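# Refit the flange onto the body, turned 180 degrees

## Task

Mount the flange on the body again, rotated by half a revolution compared with its orientation when it was taken off; whatever was already in place must still be in place at the end. The reference image is named manual.

## Robot and tools

Robot: two arms, left_arm and right_arm, each ending in the same five-finger right hand (the hands are copies, not mirror images). Base positions in the scene frame: left_arm at (+0.061, +0.715, 0) m, right_arm at (-0.024, -0.458, 0) m, each yawed slightly. Cameras: cam_head_left, cam_head_right, cam_high, cam_low (896x504) and cam_left_wrist, cam_right_wrist (672x504, fisheye, riding on the hands).

Scene frame: origin at table-top height halfway between the arms; +z up, +x out over the table, +y toward the left_arm side. Positions are in metres, orientations as quaternions wxyz.

Hand point: a reference point 0.05 m in front of the palm and 0.15 m out from the wrist face. Its +z runs along straight fingers, +y points out of the palm, +x goes across the palm away from the thumb. Straight fingers extend 0.06 to 0.07 m past it along +z and sit 0.06 m behind it along -y. A wrist bracket on the little-finger side can catch objects, and the wrist may hang below the hand point when the fingers are level.

execute_actions(actions, cameras): actions is a list of actions; each action is a table of up to 15 rows, one row per 1/30 s step; a short table repeats its last row to fill 15 steps. Every row has 28 numbers in [-1, 1], always for both arms: left_arm dx, dy, dz, rx, ry, rz, then left hand little, ring, middle, index, thumb_bend, thumb_turn, force_limit, speed; then the same 14 for right_arm. The six pose numbers are an offset, along scene axes, from that arm's Hand target as it stood when the action began; every row is measured from that same start, not from the row before. 1.0 equals 0.6 m or 180 degrees; rx, ry, rz form one rotation vector turning about the Hand target position. Repeating an offset in a new action moves further. All-zero pose numbers re-request the current Hand target. The six finger numbers are absolute targets: -1 open/straight, +1 closed; thumb_turn -1 beside the palm, +1 opposite the fingers. force_limit maps -1..+1 to about 0..10 N at the fingertip (0..15 N for the two thumb motors). speed runs from near zero at -1 to full at +0.48 and above (full travel 0.49 s). No value means "unchanged": to keep a hand as is, resend the eight hand numbers last sent; if none were sent yet this scene, send hand_measured plus hand_force_limit and hand_speed. cameras: list of names, ["all"], or []; images come by default only when actions is empty.

move(target, speed, blend, stop_force, zero, blocking, cameras): target is one 28-number row as above, or a list of up to 15 rows; every row's pose offsets count from the same starting Hand targets. Paths are straight, end together, take at least 0.5 s and stop after 10 s. speed: m/s, 0.002 to 3.2, default 0.25 (turns up to twice that in rad/s); one value or one per target. blend: corner rounding in m for lists, 0 means stop at each. stop_force: N, 4 to 120, same for both arms; an arm's path ends when its wrist sensor feels that much push against its motion. Unreliable when the hand turns; omit it when backing off something. zero (only with stop_force): true re-zeroes before the move. blocking=false returns early, not allowed with stop_force. The result adds a "move:" line: done, off_target, moving, held or fault, plus limits such as paced or held. Moves do not avoid obstacles or the other arm.

wait(seconds 0 to 10), stop() to brake a running move, zoom_image(camera, region [x0, y0, x1, y1] in pixels, at most 504 by 504) on the latest image, show_instructions() for the reference images, zero_wrist_force(arm), finished_scene(scene 1 or 2) to end the scene for good.

Result lines: end_effector_position, end_effector_quat_wxyz and velocities per arm; Hand target (base for the next offsets; the hand often rests a little short, and the next command asks for it again); joint positions and torques; hand_measured, hand_stopped_by (moving, target, force, stalled, fault) and hand_load_n, six values in finger order, load positive when pushing a finger open; wrist force and torque along the hand's own axes, plus the peak since the last report; motor temperatures, with MOTOR HOT from 70 °C.

Behaviour: each step the commanded orientation is clipped to within 32 degrees of the measured one. With the thumb in front of the palm the hand grips objects roughly 0.035 to 0.065 m thick, or a handle down to 0.025 m. Close slowly (speed -0.94 or lower) for a gentle grip. A locked finger holds at least 15 N.

Avoid: dropping parts, releasing moving parts, anything leaving the table, fast impacts, hard presses, contact between the arms, and commanding a target beyond a firm contact (the arms are stiff). Around 150 N outside force or joint torque at its limit (elbow 136, wrists 49.1 N m) stops the arm for 10 s; 85 °C motors brake the arm for 30 to 60 s. Steer paths around an arm's own base, not near it.

Each tool is called as name(argument=value, ...), one argument or row to a line, values as JSON.

Reference images:

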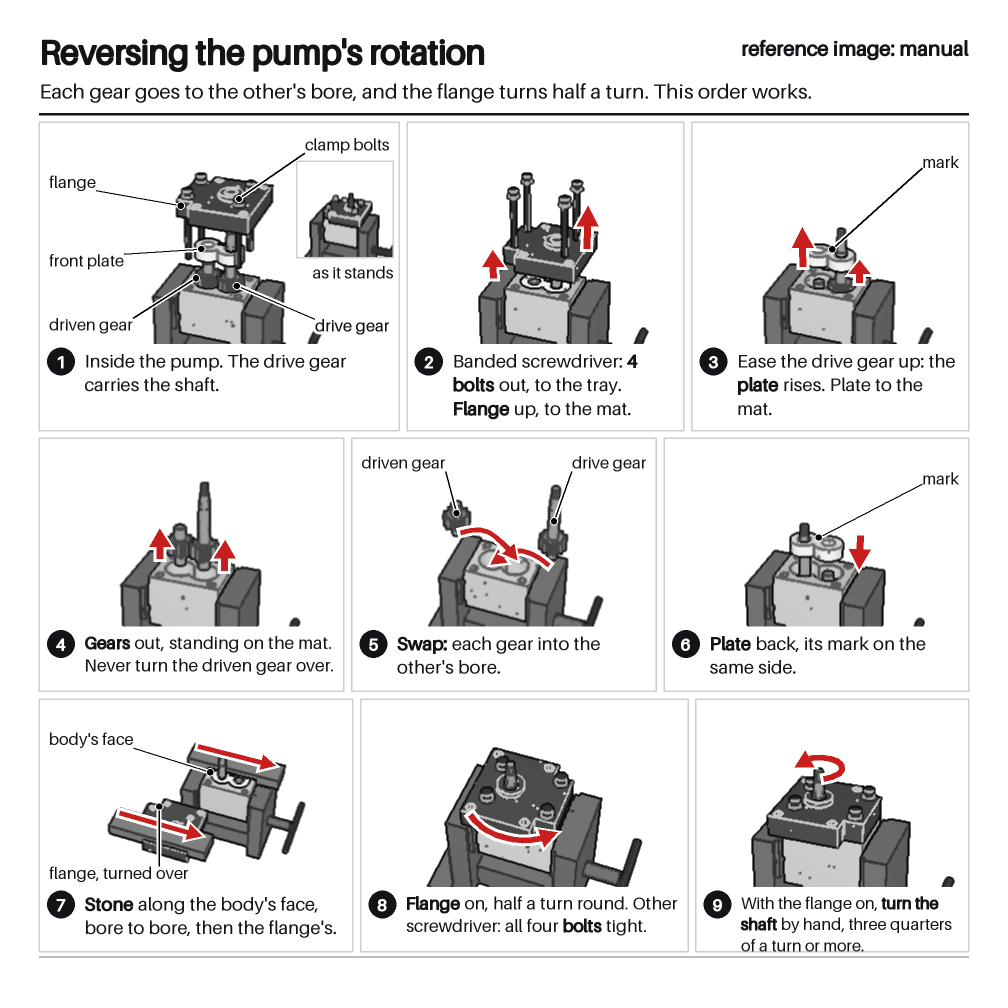

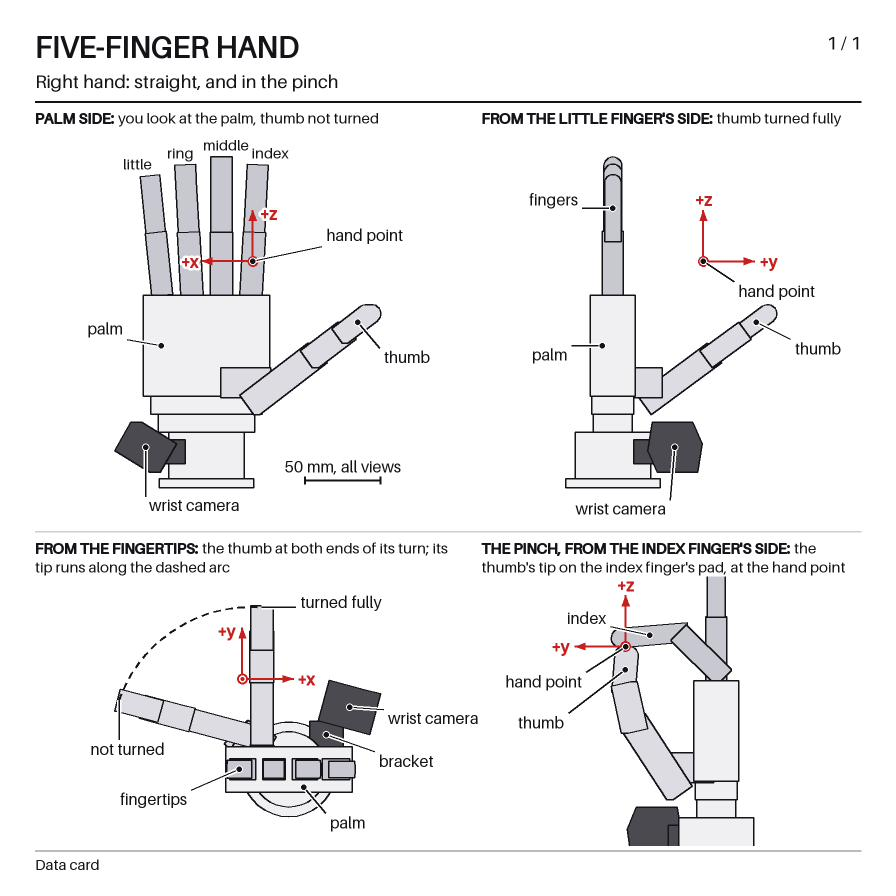

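## Session

execute_actions(
  actions=[],
)

Scene clock: 0.00 s.
left_arm: end_effector_position=(+1.2094, +1.2126, +0.1184) hand_measured=(-1.000, -1.000, -1.000, -1.000, -1.000, -1.000) hand_load_n=(+0.0, +0.0, +0.0, +0.0, +0.0, +0.0) hand_stopped_by=(target, target, target, target, target, target) hand_force_limit=0.00 hand_speed=-0.80 end_effector_quat_wxyz=(+0.693, -0.687, +0.215, +0.020) | right_arm: end_effector_position=(+0.2470, -0.4685, +0.1354) hand_measured=(-1.000, -1.000, -1.000, -1.000, -1.000, -1.000) hand_load_n=(+0.0, +0.5, +0.0, +0.0, +0.0, +0.0) hand_stopped_by=(target, target, target, target, target, target) hand_force_limit=0.00 hand_speed=-0.80 end_effector_quat_wxyz=(-0.136, +0.986, -0.080, +0.050)
Joint positions: left_arm=[0.102 -0.322 0.463 -0.023 0.325 -2.922] | right_arm=[-0.727 -1.702 2.452 0.92 1.297 0.947]
Joint velocities: within noise
Joint torques (N m): no reading
Motor temperatures (°C): left_arm=[34 27 28 38 42 43] | right_arm=[34 38 33 42 46 44]
Wrist force (N): no reading
Wrist torque (N m): no reading
Wrist force, peak (N): no reading
Hand target: left_arm +1.2094, +1.2126, +0.1184; +0.693, -0.687, +0.215, +0.020 | right_arm +0.2470, -0.4685, +0.1354; -0.136, +0.986, -0.080, +0.050

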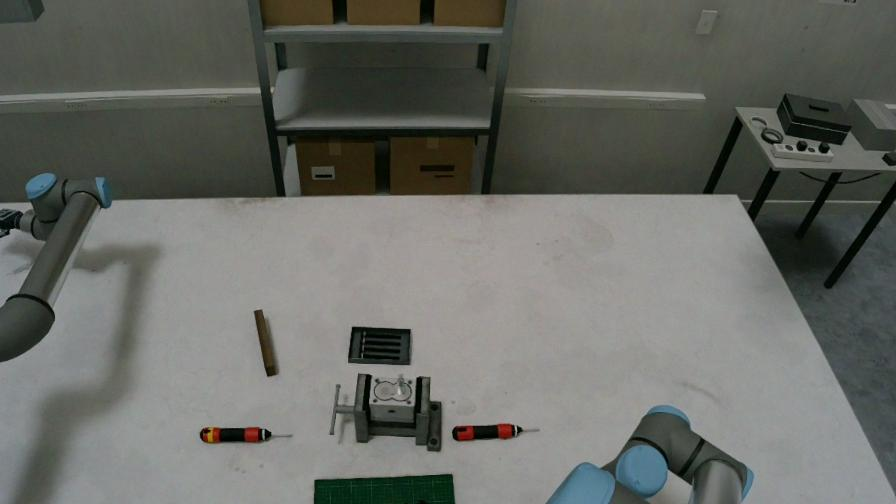

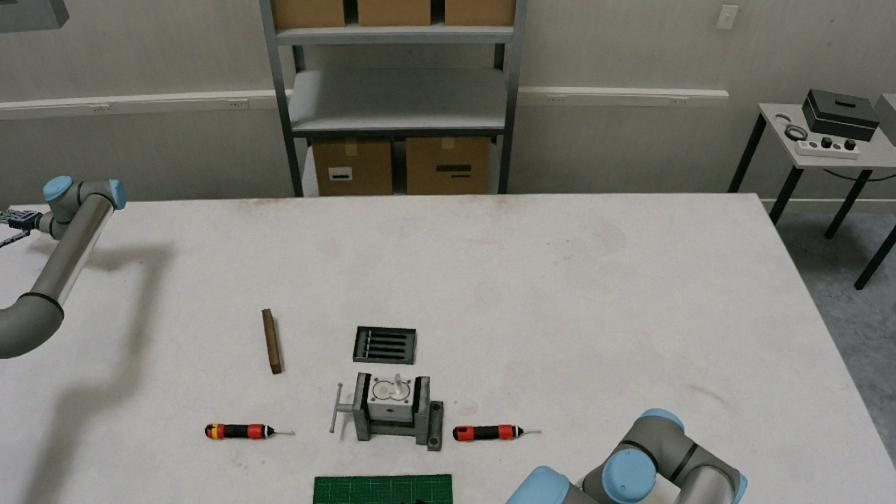

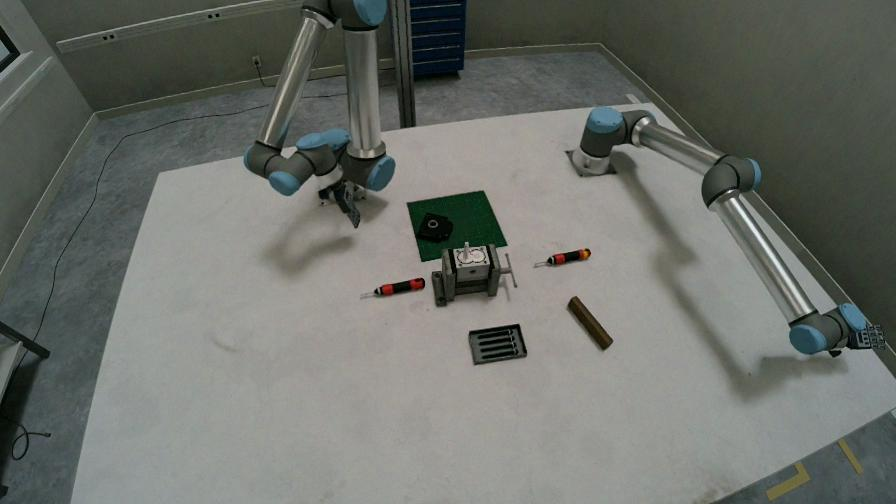

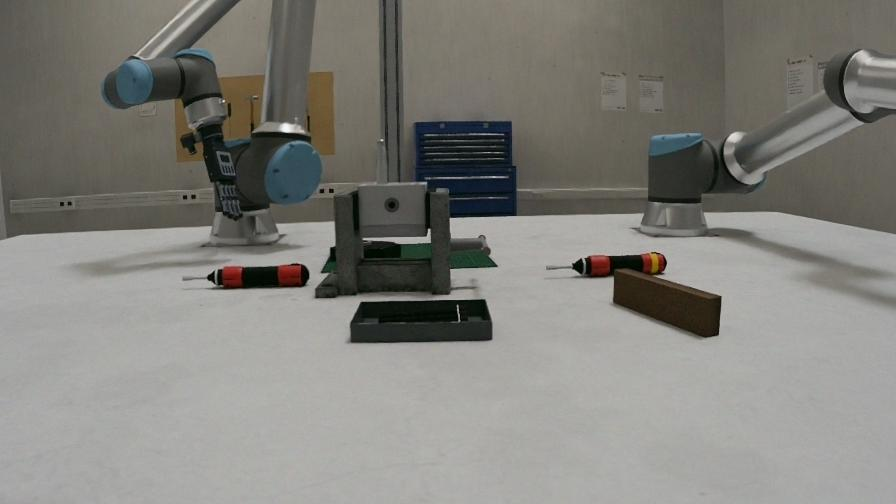

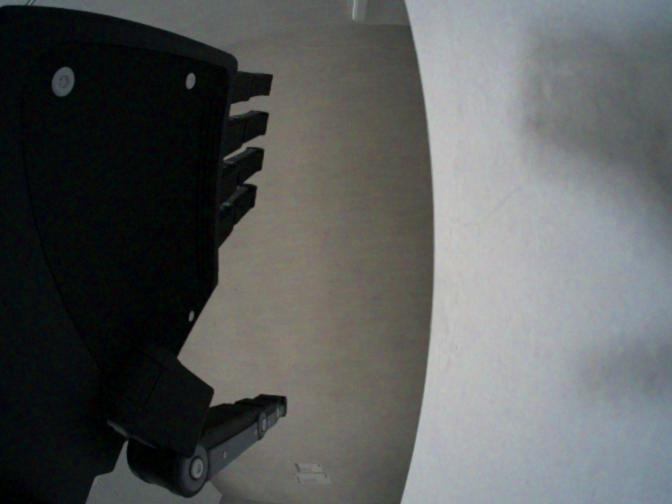

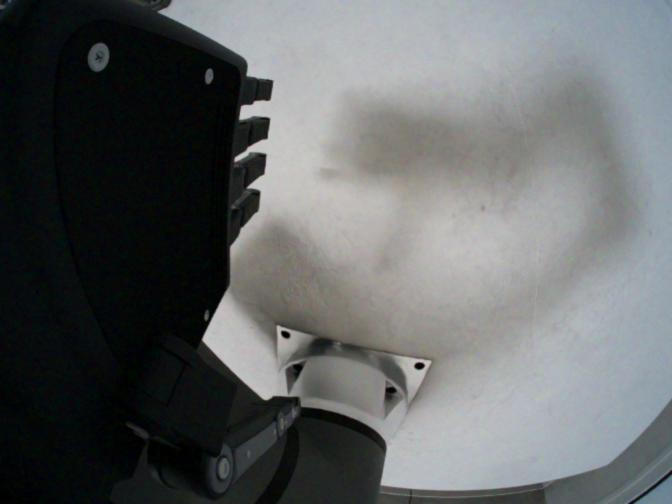

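zoom_image(
  camera="cam_head_left",
  region=[300, 350, 480, 504],
)

zoom_image(
  camera="cam_high",
  region=[390, 180, 540, 320],
)

zoom_image(
  camera="cam_low",
  region=[300, 130, 520, 350],
)

zoom_image(
  camera="cam_head_right",
  region=[300, 350, 480, 504],
)

Scaled by 2.800.

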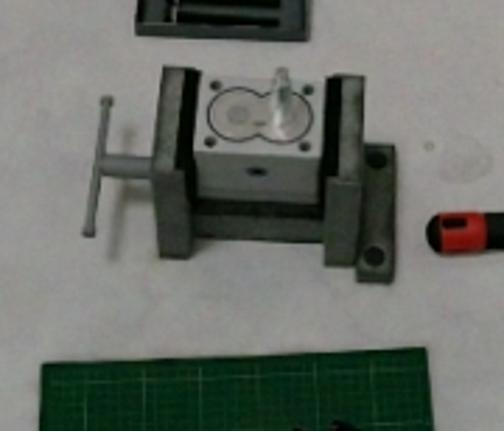

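Scaled by 3.360.

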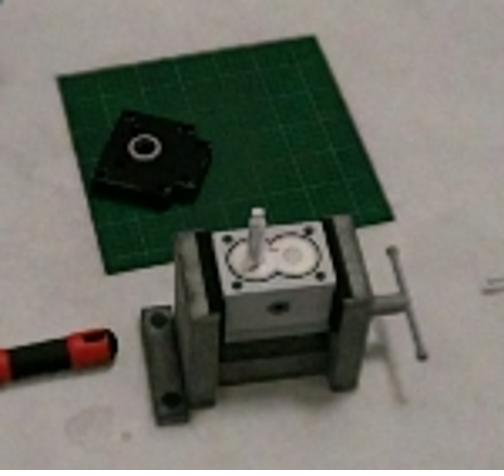

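Scaled by 2.291.

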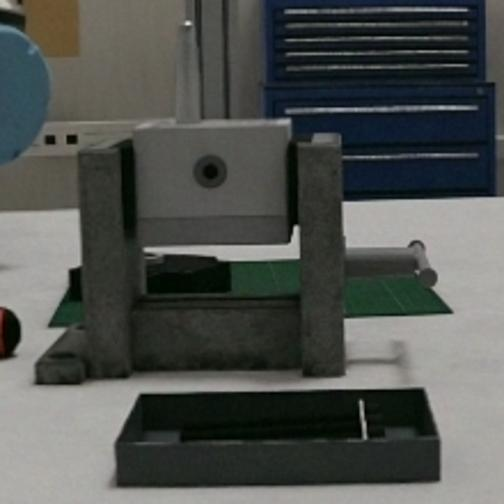

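Scaled by 2.800.

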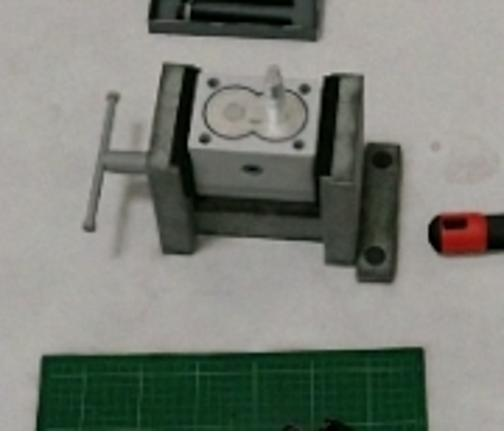

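zoom_image(
  camera="cam_high",
  region=[405, 200, 465, 260],
)

zoom_image(
  camera="cam_high",
  region=[430, 235, 500, 305],
)

zoom_image(
  camera="cam_head_left",
  region=[355, 365, 445, 415],
)

Scaled by 8.400.

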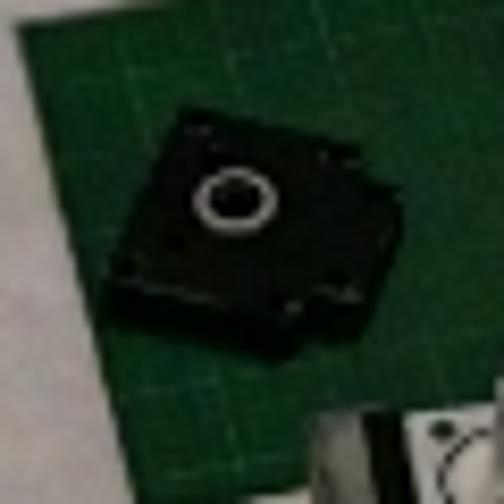

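Scaled by 7.200.

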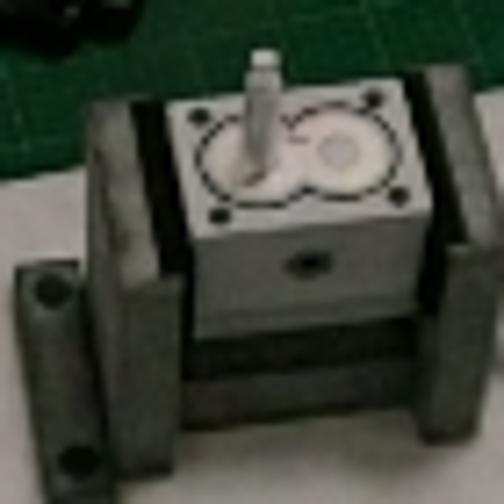

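Scaled by 5.600.

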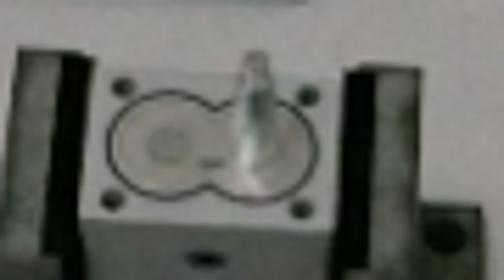

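move(
  target=[
    [0,0,0,0,0,0,-1,-1,-1,-1,-1,-1,0,-0.8,0.06,0,0.44,0,0,0,-1,-1,-1,-1,-1,-1,0,-0.8],
    [0,0,0,0,0,0,-1,-1,-1,-1,-1,-1,0,-0.8,0.038,0.6475,0.44,-0.0953,-0.044,0.5465,-1,-1,-1,-1,-1,-1,0,-0.8],
  ],
  blend=[0.05,0],
  cameras=["all"],
)

Scene clock: 97.13 s.
left_arm: end_effector_position=(+1.2094, +1.2126, +0.1184) hand_measured=(-1.000, -1.000, -1.000, -1.000, -1.000, -1.000) hand_load_n=(+0.0, +0.0, +0.0, -0.5, +0.0, +0.0) hand_stopped_by=(target, target, target, target, target, target) hand_force_limit=0.00 hand_speed=-0.80 end_effector_quat_wxyz=(+0.693, -0.687, +0.215, +0.020) | right_arm: end_effector_position=(+0.2698, -0.0800, +0.3994) hand_measured=(-1.000, -1.000, -1.000, -1.000, -1.000, -1.000) hand_load_n=(+0.0, +0.0, +0.0, -0.5, +0.0, +0.0) hand_stopped_by=(target, target, target, target, target, target) hand_force_limit=0.00 hand_speed=-0.80 end_effector_quat_wxyz=(+0.000, +0.708, +0.706, +0.000)
Joint positions: left_arm=[0.102 -0.322 0.463 -0.023 0.325 -2.922] | right_arm=[0.719 -1.57 1.794 1.347 1.571 0.675]
Joint torques (N m): left_arm=[-4.45 -122.17 -40.22 -0.2 -0.66 -0.02] | right_arm=[6.38 -56.25 -31.72 5.12 -2.42 3.18]
Wrist force (N): left_arm=[-0.1 -0.2 -0.3] | right_arm=[-0.8 0.7 0.2]
Wrist torque (N m): left_arm=[-0.02 0.03 -0.02] | right_arm=[-0.13 0.09 -0.09]
Wrist force, peak (N): left_arm=[0.5 0.1 -0.5] | right_arm=[-0.7 0.9 2.4]
Hand target: left_arm +1.2094, +1.2126, +0.1184; +0.693, -0.687, +0.215, +0.020 | right_arm +0.2698, -0.0800, +0.3994; +0.000, +0.708, +0.706, +0.000
Off the commanded pose: left_arm 0.000 m, 0 deg | right_arm 0.000 m, 0 deg.
move: done
camera_calibration:
cam_right_wrist: T_world_to_cam=[[0.980456, 0.196685, 0.00466401, -0.241307], [0.170041, -0.859086, 0.482761, -0.305337], [0.0989585, -0.472532, -0.87574, 0.406256], [0, 0, 0, 1]] pos_world=[0.248308, -0.02288, 0.504304]

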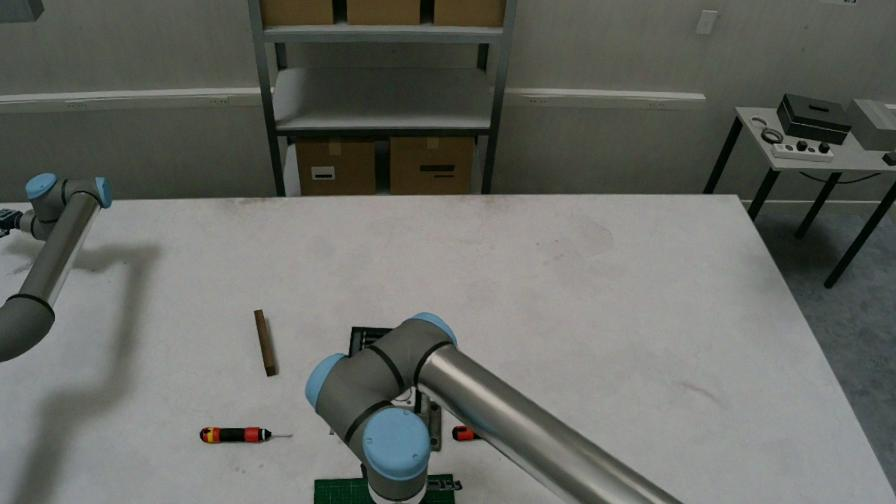

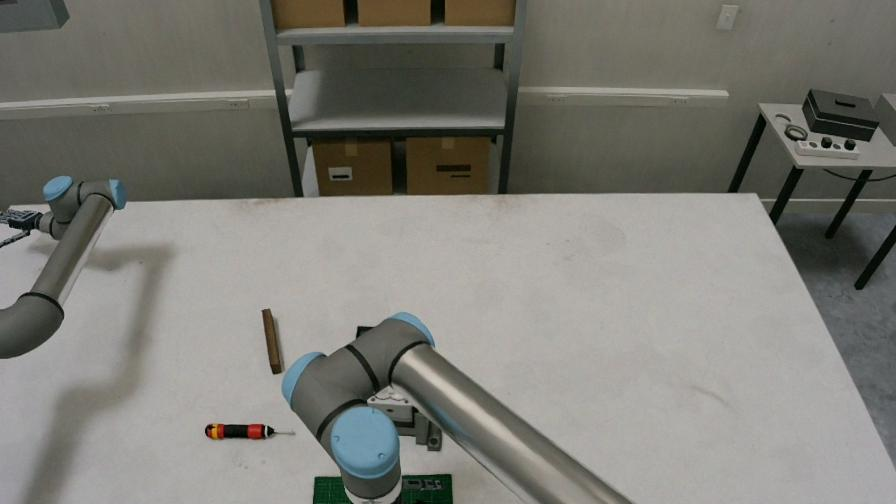

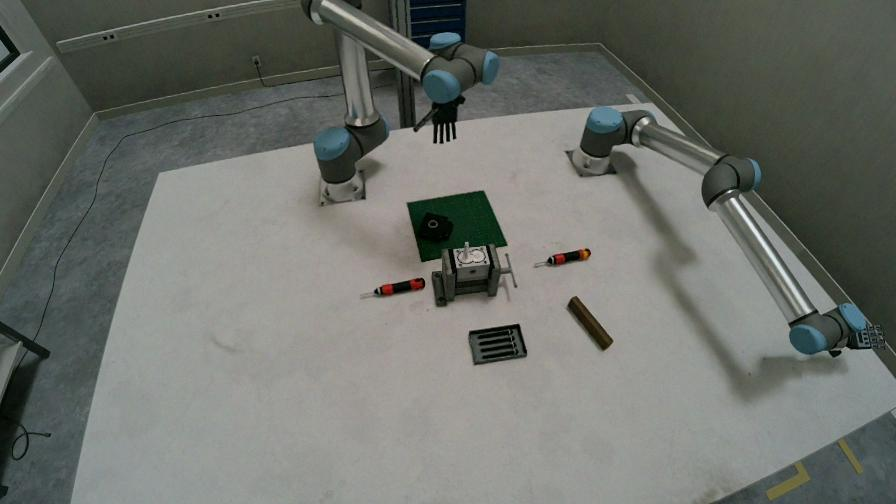

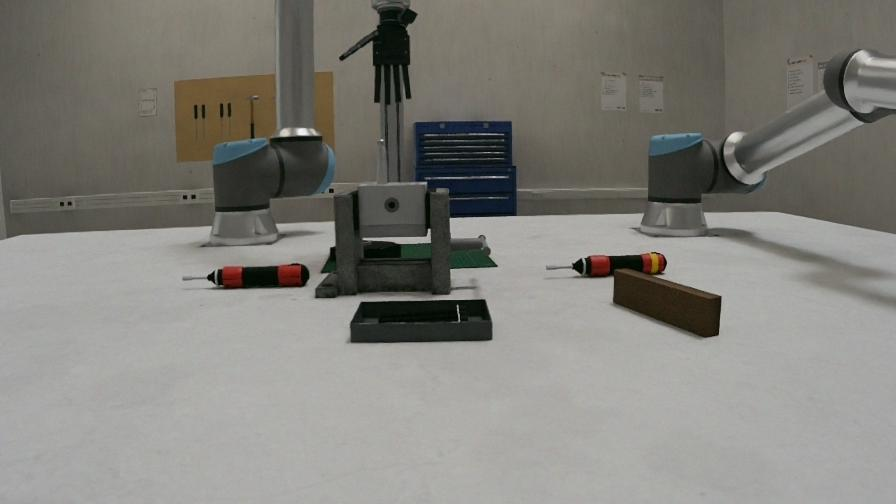

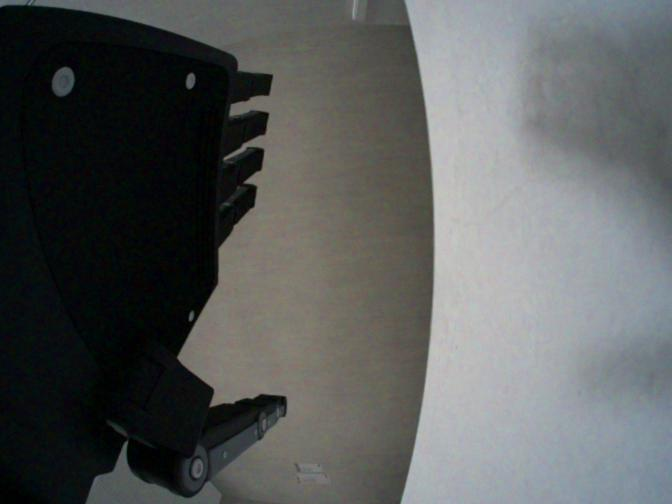

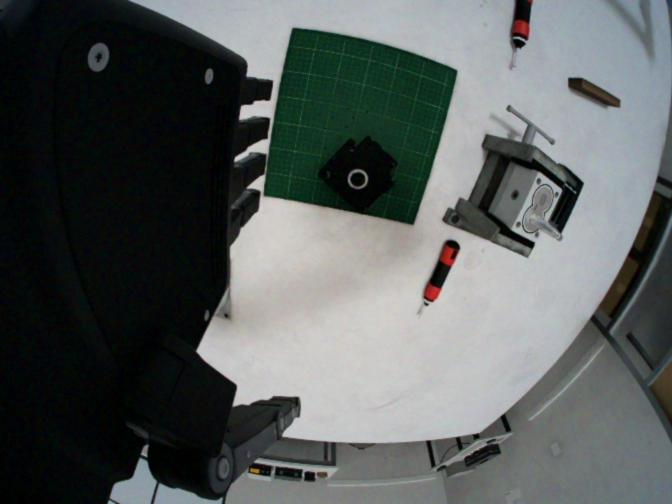

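zoom_image(
  camera="cam_right_wrist",
  region=[260, 20, 460, 240],
)

zoom_image(
  camera="cam_right_wrist",
  region=[440, 90, 600, 270],
)

Scaled by 2.291 from the camera's 672x504 image, which has a finer 960x720 frame.

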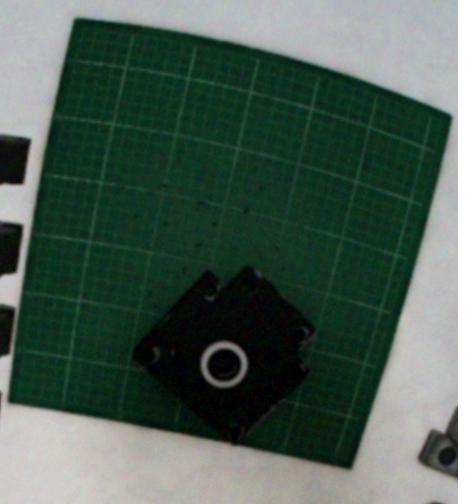

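Scaled by 2.800 from the camera's 672x504 image, which has a finer 960x720 frame.

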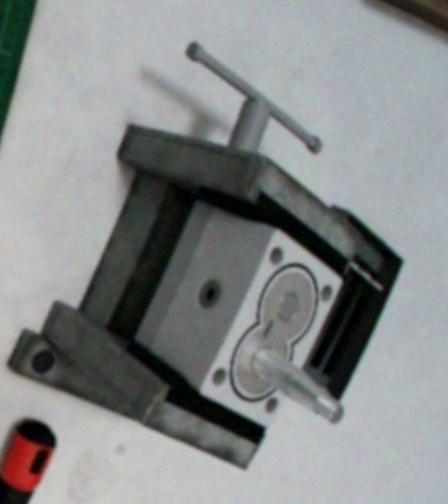

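move(
  target=[0,0,0,0,0,0,-1,-1,-1,-1,-1,-1,0,-0.8,0.067,-0.03,-0.333,0,0,0,-1,-1,-1,-1,-1,-1,0,-0.8],
  cameras=["cam_right_wrist","cam_high","cam_head_left"],
)

zoom_image(
  camera="cam_right_wrist",
  region=[270, 100, 520, 350],
)

Scene clock: 114.63 s.
left_arm: end_effector_position=(+1.2094, +1.2126, +0.1184) hand_measured=(-1.000, -1.000, -1.000, -1.000, -1.000, -1.000) hand_load_n=(+0.0, +0.0, +0.0, +0.0, +0.0, -0.5) hand_stopped_by=(target, target, target, target, target, target) hand_force_limit=0.00 hand_speed=-0.80 end_effector_quat_wxyz=(+0.693, -0.687, +0.215, +0.020) | right_arm: end_effector_position=(+0.3100, -0.0981, +0.1997) hand_measured=(-1.000, -1.000, -1.000, -1.000, -1.000, -1.000) hand_load_n=(+0.0, +0.0, +0.0, +0.0, +0.0, +0.5) hand_stopped_by=(target, target, target, target, target, target) hand_force_limit=0.00 hand_speed=-0.80 end_effector_quat_wxyz=(+0.000, +0.708, +0.706, +0.000)
Joint positions: left_arm=[0.102 -0.322 0.463 -0.023 0.325 -2.922] | right_arm=[0.632 -1.422 2.016 0.977 1.571 0.589]
Joint torques (N m): left_arm=[-2.42 -119.25 -40.58 0.03 -0.52 -0.46] | right_arm=[11.48 -47.89 -28.45 1.91 -1.48 4.67]
Wrist force (N): left_arm=[0.0 0.1 -0.3] | right_arm=[-0.6 0.7 0.0]
Wrist torque (N m): left_arm=[0.03 0.02 0.00] | right_arm=[-0.09 0.07 -0.08]
Wrist force, peak (N): left_arm=[-0.1 -0.2 -0.7] | right_arm=[-1.0 1.5 2.6]
Hand target: left_arm +1.2094, +1.2126, +0.1184; +0.693, -0.687, +0.215, +0.020 | right_arm +0.3100, -0.0980, +0.1996; +0.000, +0.708, +0.706, +0.000
Off the commanded pose: left_arm 0.000 m, 0 deg | right_arm 0.000 m, 0 deg.
move: done
camera_calibration:
cam_right_wrist: T_world_to_cam=[[0.980439, 0.196769, 0.00461609, -0.276208], [0.170137, -0.859067, 0.482761, -0.231342], [0.0989578, -0.472532, -0.87574, 0.21884], [0, 0, 0, 1]] pos_world=[0.288509, -0.0409804, 0.304605]
Images, in order (width x height): cam_head_left 896x504, cam_high 896x504, cam_right_wrist 672x504.

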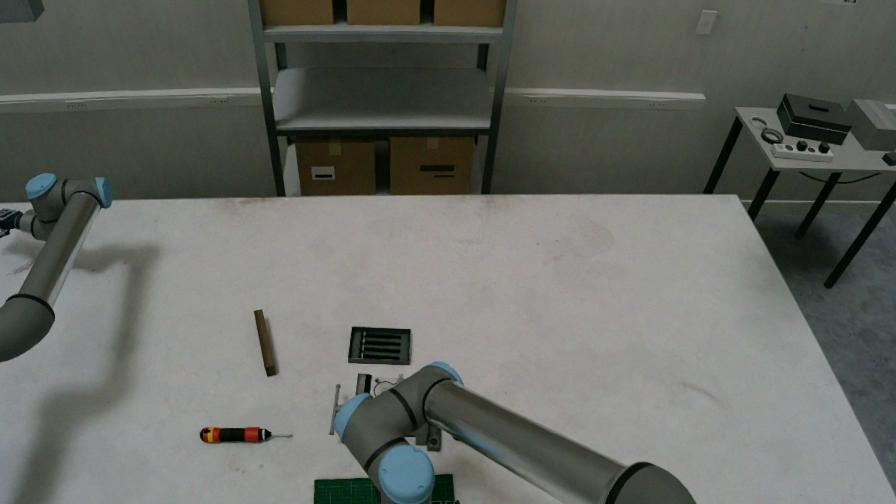

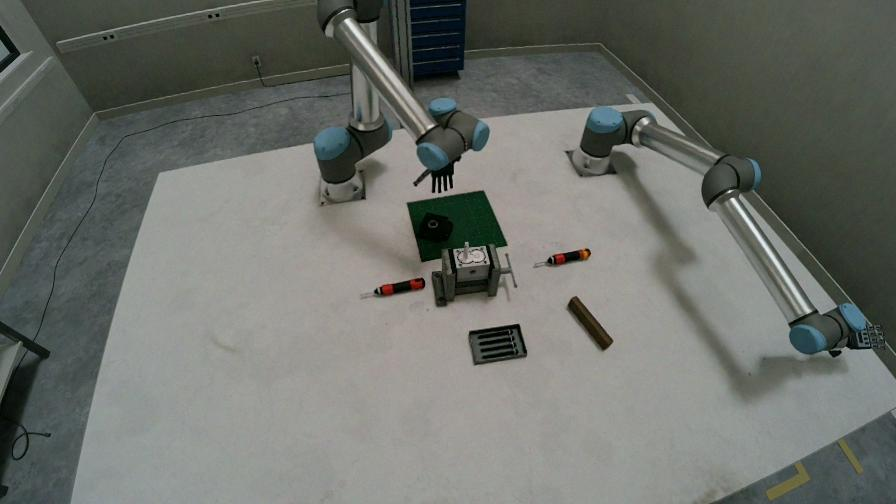

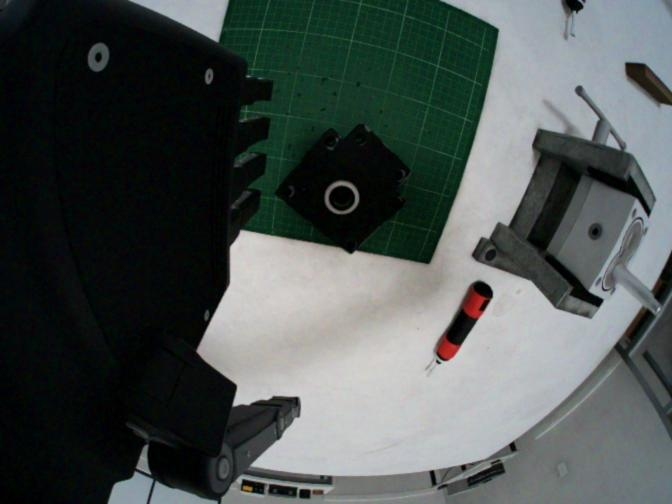

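Scaled by 2.016 from the camera's 672x504 image, which has a finer 960x720 frame.

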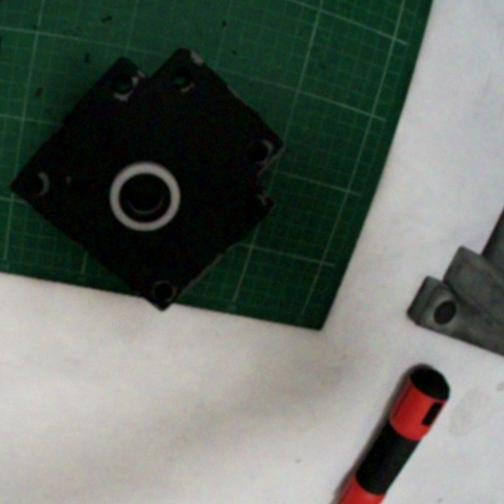

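zoom_image(
  camera="cam_right_wrist",
  region=[270, 110, 420, 270],
)

execute_actions(
  actions=[],
  cameras=["cam_low","cam_high"],
)

zoom_image(
  camera="cam_low",
  region=[330, 220, 410, 280],
)

Scaled by 3.150 from the camera's 672x504 image, which has a finer 960x720 frame.

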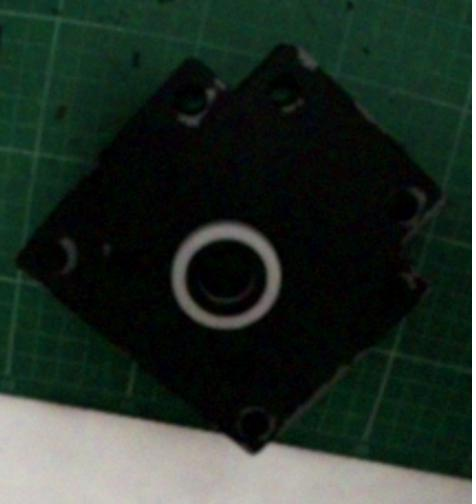

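Scene clock: 200.23 s.
left_arm: end_effector_position=(+1.2094, +1.2126, +0.1184) hand_measured=(-1.000, -1.000, -1.000, -1.000, -1.000, -1.000) hand_load_n=(+0.0, +0.0, +0.0, +0.0, +0.0, -0.5) hand_stopped_by=(target, target, target, target, target, target) hand_force_limit=0.00 hand_speed=-0.80 end_effector_quat_wxyz=(+0.693, -0.687, +0.215, +0.020) | right_arm: end_effector_position=(+0.3100, -0.0980, +0.1996) hand_measured=(-1.000, -1.000, -1.000, -1.000, -1.000, -1.000) hand_load_n=(+0.0, +0.0, +0.0, -0.5, +0.0, +0.0) hand_stopped_by=(target, target, target, target, target, target) hand_force_limit=0.00 hand_speed=-0.80 end_effector_quat_wxyz=(+0.000, +0.708, +0.706, +0.000)
Joint positions: left_arm=[0.102 -0.322 0.463 -0.023 0.325 -2.922] | right_arm=[0.632 -1.422 2.016 0.977 1.571 0.589]
Joint velocities: within noise
Joint torques (N m): left_arm=[-3.72 -121.06 -40.39 -0.01 -0.25 -0.16] | right_arm=[10.74 -38.37 -23.53 1.07 -2.72 4.47]
Motor temperatures (°C): left_arm=[34 27 28 37 41 42] | right_arm=[33 37 33 41 46 43]
Wrist force (N): left_arm=[-0.1 -0.3 -0.1] | right_arm=[-0.7 0.8 -0.3]
Wrist torque (N m): left_arm=[-0.04 0.01 -0.02] | right_arm=[-0.06 0.10 -0.10]
Wrist force, peak (N): left_arm=[0.3 0.1 -0.8] | right_arm=[-1.2 0.7 0.0]
Hand target: left_arm +1.2094, +1.2126, +0.1184; +0.693, -0.687, +0.215, +0.020 | right_arm +0.3100, -0.0980, +0.1996; +0.000, +0.708, +0.706, +0.000
Off the commanded pose: left_arm 0.000 m, 0 deg | right_arm 0.000 m, 0 deg.
Images, in order (width x height): cam_high 896x504, cam_low 896x504.

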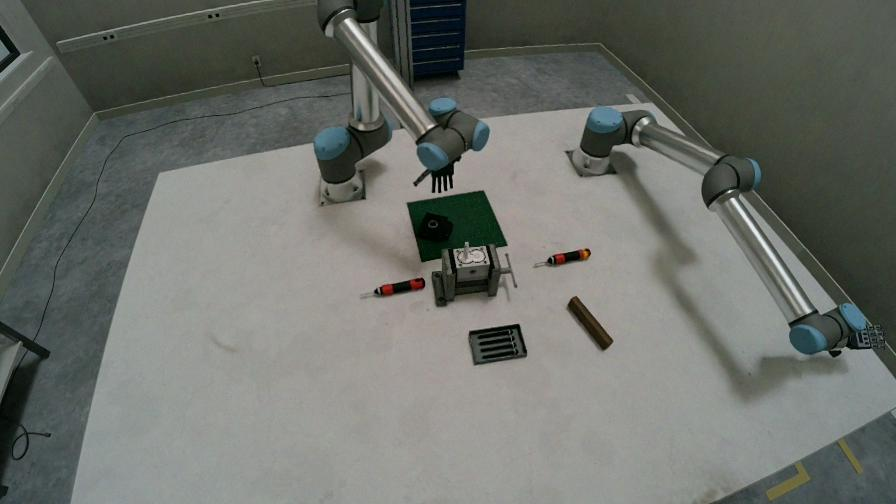

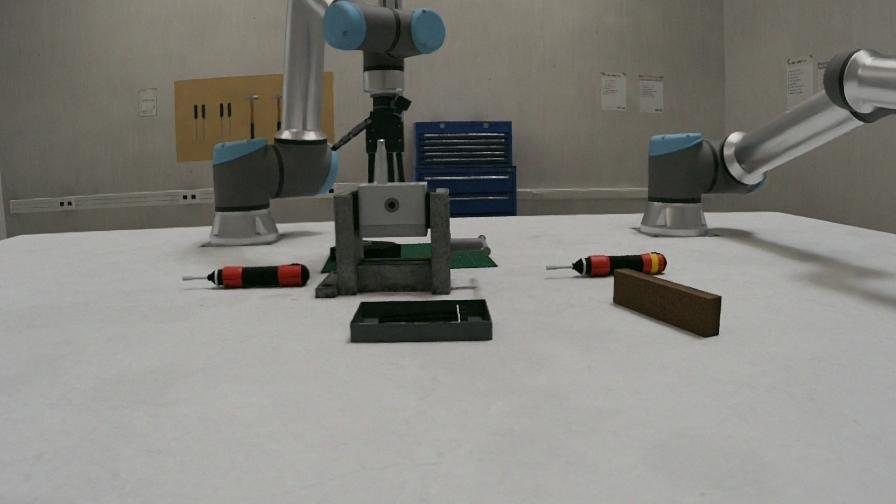

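Scaled by 6.300.

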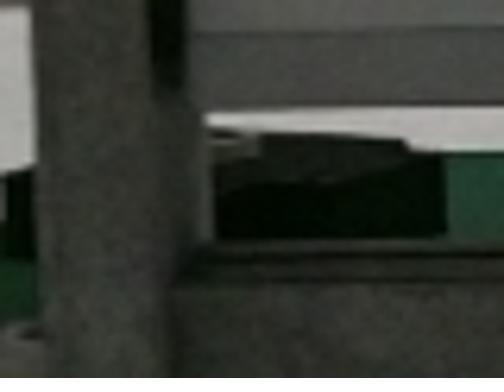

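move(
  target=[
    [0,0,0,0,0,0,-1,-1,-1,-1,-1,-1,0,-0.8,-0.183,-0.17,0.167,0,0,-0.5,-1,-1,-1,-1,-1,-1,0,-0.8],
    [0,0,0,0,0,0,-1,-1,-1,-1,-1,-1,0,-0.8,-0.182,-0.097,-0.166,0.4195,0.0553,-0.8233,-1,-1,-1,-1,-1,-1,0,-0.8],
  ],
  blend=[0.03,0],
  speed=0.4,
  cameras=["cam_right_wrist","cam_high"],
)

zoom_image(
  camera="cam_right_wrist",
  region=[270, 100, 520, 350],
)

Scene clock: 246.87 s.
left_arm: end_effector_position=(+1.2094, +1.2126, +0.1184) hand_measured=(-1.000, -1.000, -1.000, -1.000, -1.000, -1.000) hand_load_n=(+0.0, +0.0, +0.0, +0.0, +0.0, -0.5) hand_stopped_by=(target, target, target, target, target, target) hand_force_limit=0.00 hand_speed=-0.80 end_effector_quat_wxyz=(+0.693, -0.687, +0.215, +0.020) | right_arm: end_effector_position=(+0.2008, -0.1562, +0.1000) hand_measured=(-1.000, -1.000, -1.000, -1.000, -1.000, -1.000) hand_load_n=(+0.0, +0.0, +0.0, +0.0, +0.0, +0.0) hand_stopped_by=(target, target, target, target, target, target) hand_force_limit=0.00 hand_speed=-0.80 end_effector_quat_wxyz=(-0.361, +0.706, -0.543, +0.276)
Joint positions: left_arm=[0.102 -0.322 0.463 -0.023 0.325 -2.922] | right_arm=[0.516 -1.953 2.606 -0.014 1.738 3.268]
Joint torques (N m): left_arm=[-2.83 -121.29 -40.93 -0.38 -0.55 -0.57] | right_arm=[5.78 -12.07 -26.44 -2.7 1.91 1.26]
Wrist force (N): left_arm=[0.2 -0.2 -0.3] | right_arm=[-0.6 -1.0 1.0]
Wrist torque (N m): left_arm=[-0.01 -0.03 0.01] | right_arm=[-0.04 0.06 0.05]
Wrist force, peak (N): left_arm=[0.1 -0.1 -0.7] | right_arm=[-0.2 -1.7 1.2]
Hand target: left_arm +1.2094, +1.2126, +0.1184; +0.693, -0.687, +0.215, +0.020 | right_arm +0.2008, -0.1562, +0.1000; -0.361, +0.706, -0.543, +0.276
Off the commanded pose: left_arm 0.000 m, 0 deg | right_arm 0.000 m, 0 deg.
move: done
camera_calibration:
cam_right_wrist: T_world_to_cam=[[-0.509344, -0.340572, -0.790303, 0.137545], [-0.696504, 0.702512, 0.146151, 0.237044], [0.505422, 0.62489, -0.59503, 0.176591], [0, 0, 0, 1]] pos_world=[0.145907, -0.230032, 0.179135]
Images, in order (width x height): cam_high 896x504, cam_right_wrist 672x504.

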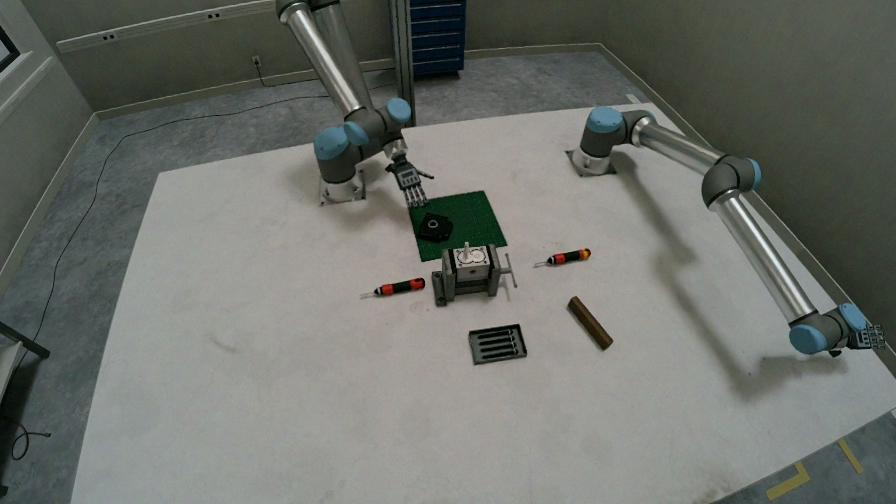

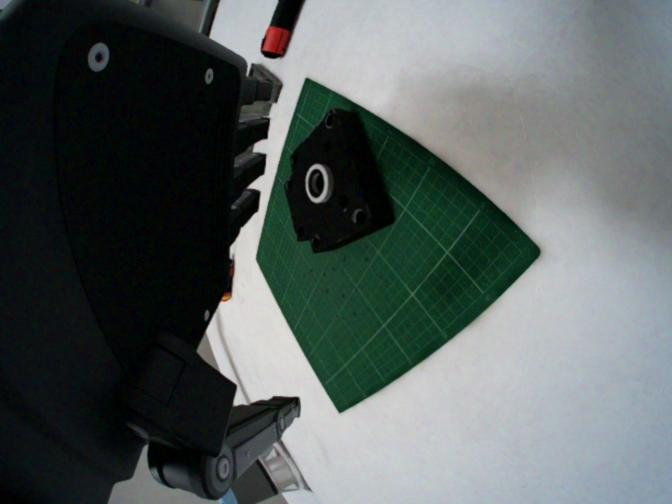

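Scaled by 2.016 from the camera's 672x504 image, which has a finer 960x720 frame.

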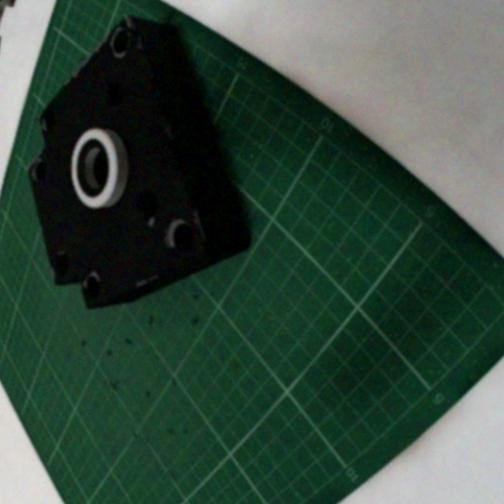

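zoom_image(
  camera="cam_right_wrist",
  region=[275, 100, 400, 260],
)

Scaled by 3.150 from the camera's 672x504 image, which has a finer 960x720 frame.

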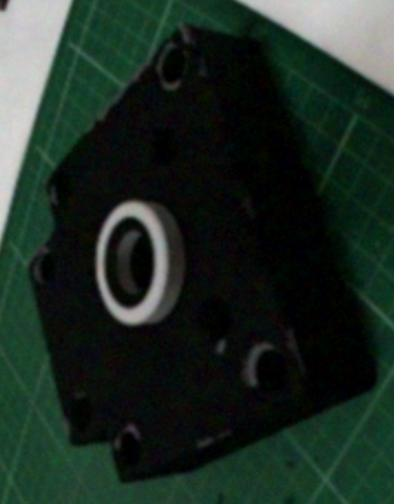

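move(
  target=[0,0,0,0,0,0,-1,-1,-1,-1,-1,-1,0,-0.8,0.1855,0.084,0.05,0,0,0.2444,-1,-1,-0.4,-0.4,-1,1,0,0],
  speed=0.2,
  cameras=["cam_right_wrist","cam_high","cam_low"],
)

zoom_image(
  camera="cam_right_wrist",
  region=[230, 50, 530, 350],
)

Scene clock: 301.13 s.
left_arm: end_effector_position=(+1.2094, +1.2126, +0.1184) hand_measured=(-1.000, -1.000, -1.000, -1.000, -1.000, -1.000) hand_load_n=(+0.0, +0.0, +0.0, +0.0, +0.0, +0.0) hand_stopped_by=(target, target, target, target, target, target) hand_force_limit=0.00 hand_speed=-0.80 end_effector_quat_wxyz=(+0.693, -0.687, +0.215, +0.020) | right_arm: end_effector_position=(+0.3121, -0.1059, +0.1300) hand_measured=(-1.000, -1.000, -0.400, -0.400, -1.000, +1.000) hand_load_n=(+0.0, +0.0, +0.0, +0.0, +0.0, +0.0) hand_stopped_by=(target, target, target, target, target, target) hand_force_limit=0.00 hand_speed=0.00 end_effector_quat_wxyz=(-0.438, +0.858, -0.240, +0.121)
Joint positions: left_arm=[0.102 -0.322 0.463 -0.023 0.325 -2.922] | right_arm=[0.072 -1.656 2.394 0.197 0.82 2.399]
Joint torques (N m): left_arm=[-3.87 -120.28 -39.96 -0.04 -0.69 -0.7] | right_arm=[9.9 -21.77 -29.77 0.61 -0.59 0.13]
Wrist force (N): left_arm=[0.0 0.1 -0.5] | right_arm=[-0.6 -1.1 1.5]
Wrist torque (N m): left_arm=[0.05 0.01 0.01] | right_arm=[-0.03 0.02 -0.04]
Wrist force, peak (N): left_arm=[-0.1 0.2 -0.8] | right_arm=[0.5 -1.1 2.4]
Hand target: left_arm +1.2094, +1.2126, +0.1184; +0.693, -0.687, +0.215, +0.020 | right_arm +0.3121, -0.1058, +0.1300; -0.438, +0.858, -0.239, +0.121
Off the commanded pose: left_arm 0.000 m, 0 deg | right_arm 0.000 m, 0 deg.
move: done
camera_calibration:
cam_right_wrist: T_world_to_cam=[[-0.130115, -0.59855, -0.790448, 0.0893843], [-0.989015, 0.0219609, 0.146172, 0.294022], [-0.0701325, 0.800784, -0.594833, 0.304891], [0, 0, 0, 1]] pos_world=[0.323805, -0.197108, 0.209035]
Images, in order (width x height): cam_high 896x504, cam_low 896x504, cam_right_wrist 672x504.

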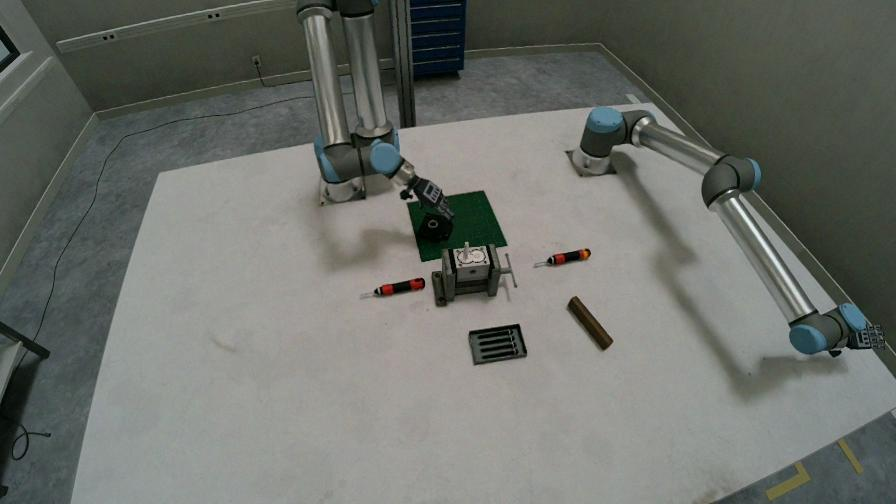

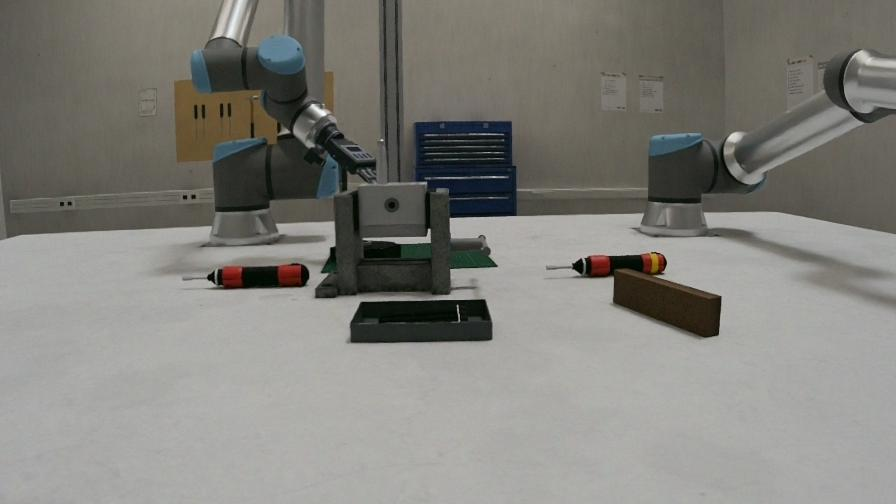

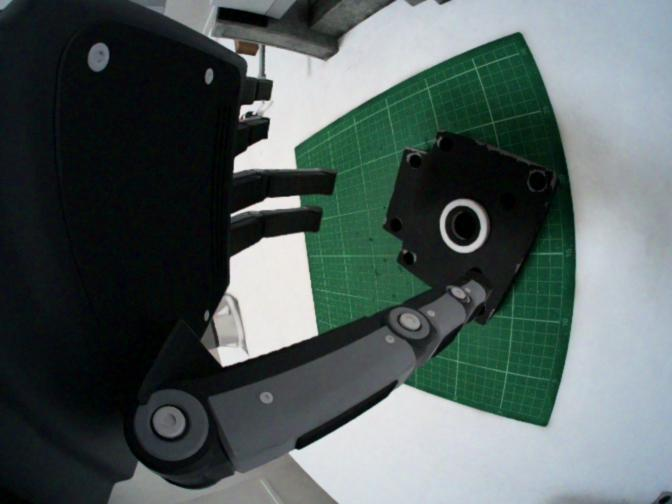

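Scaled by 1.680 from the camera's 672x504 image, which has a finer 960x720 frame.

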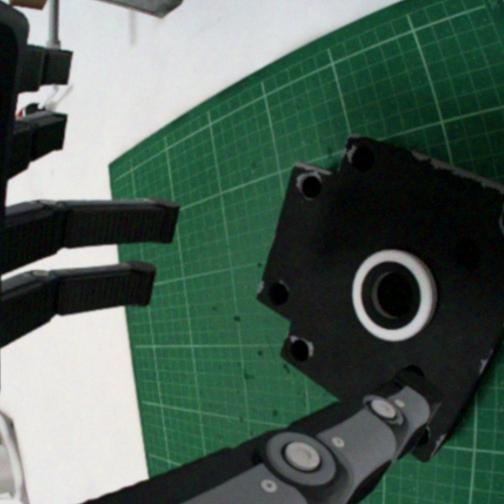

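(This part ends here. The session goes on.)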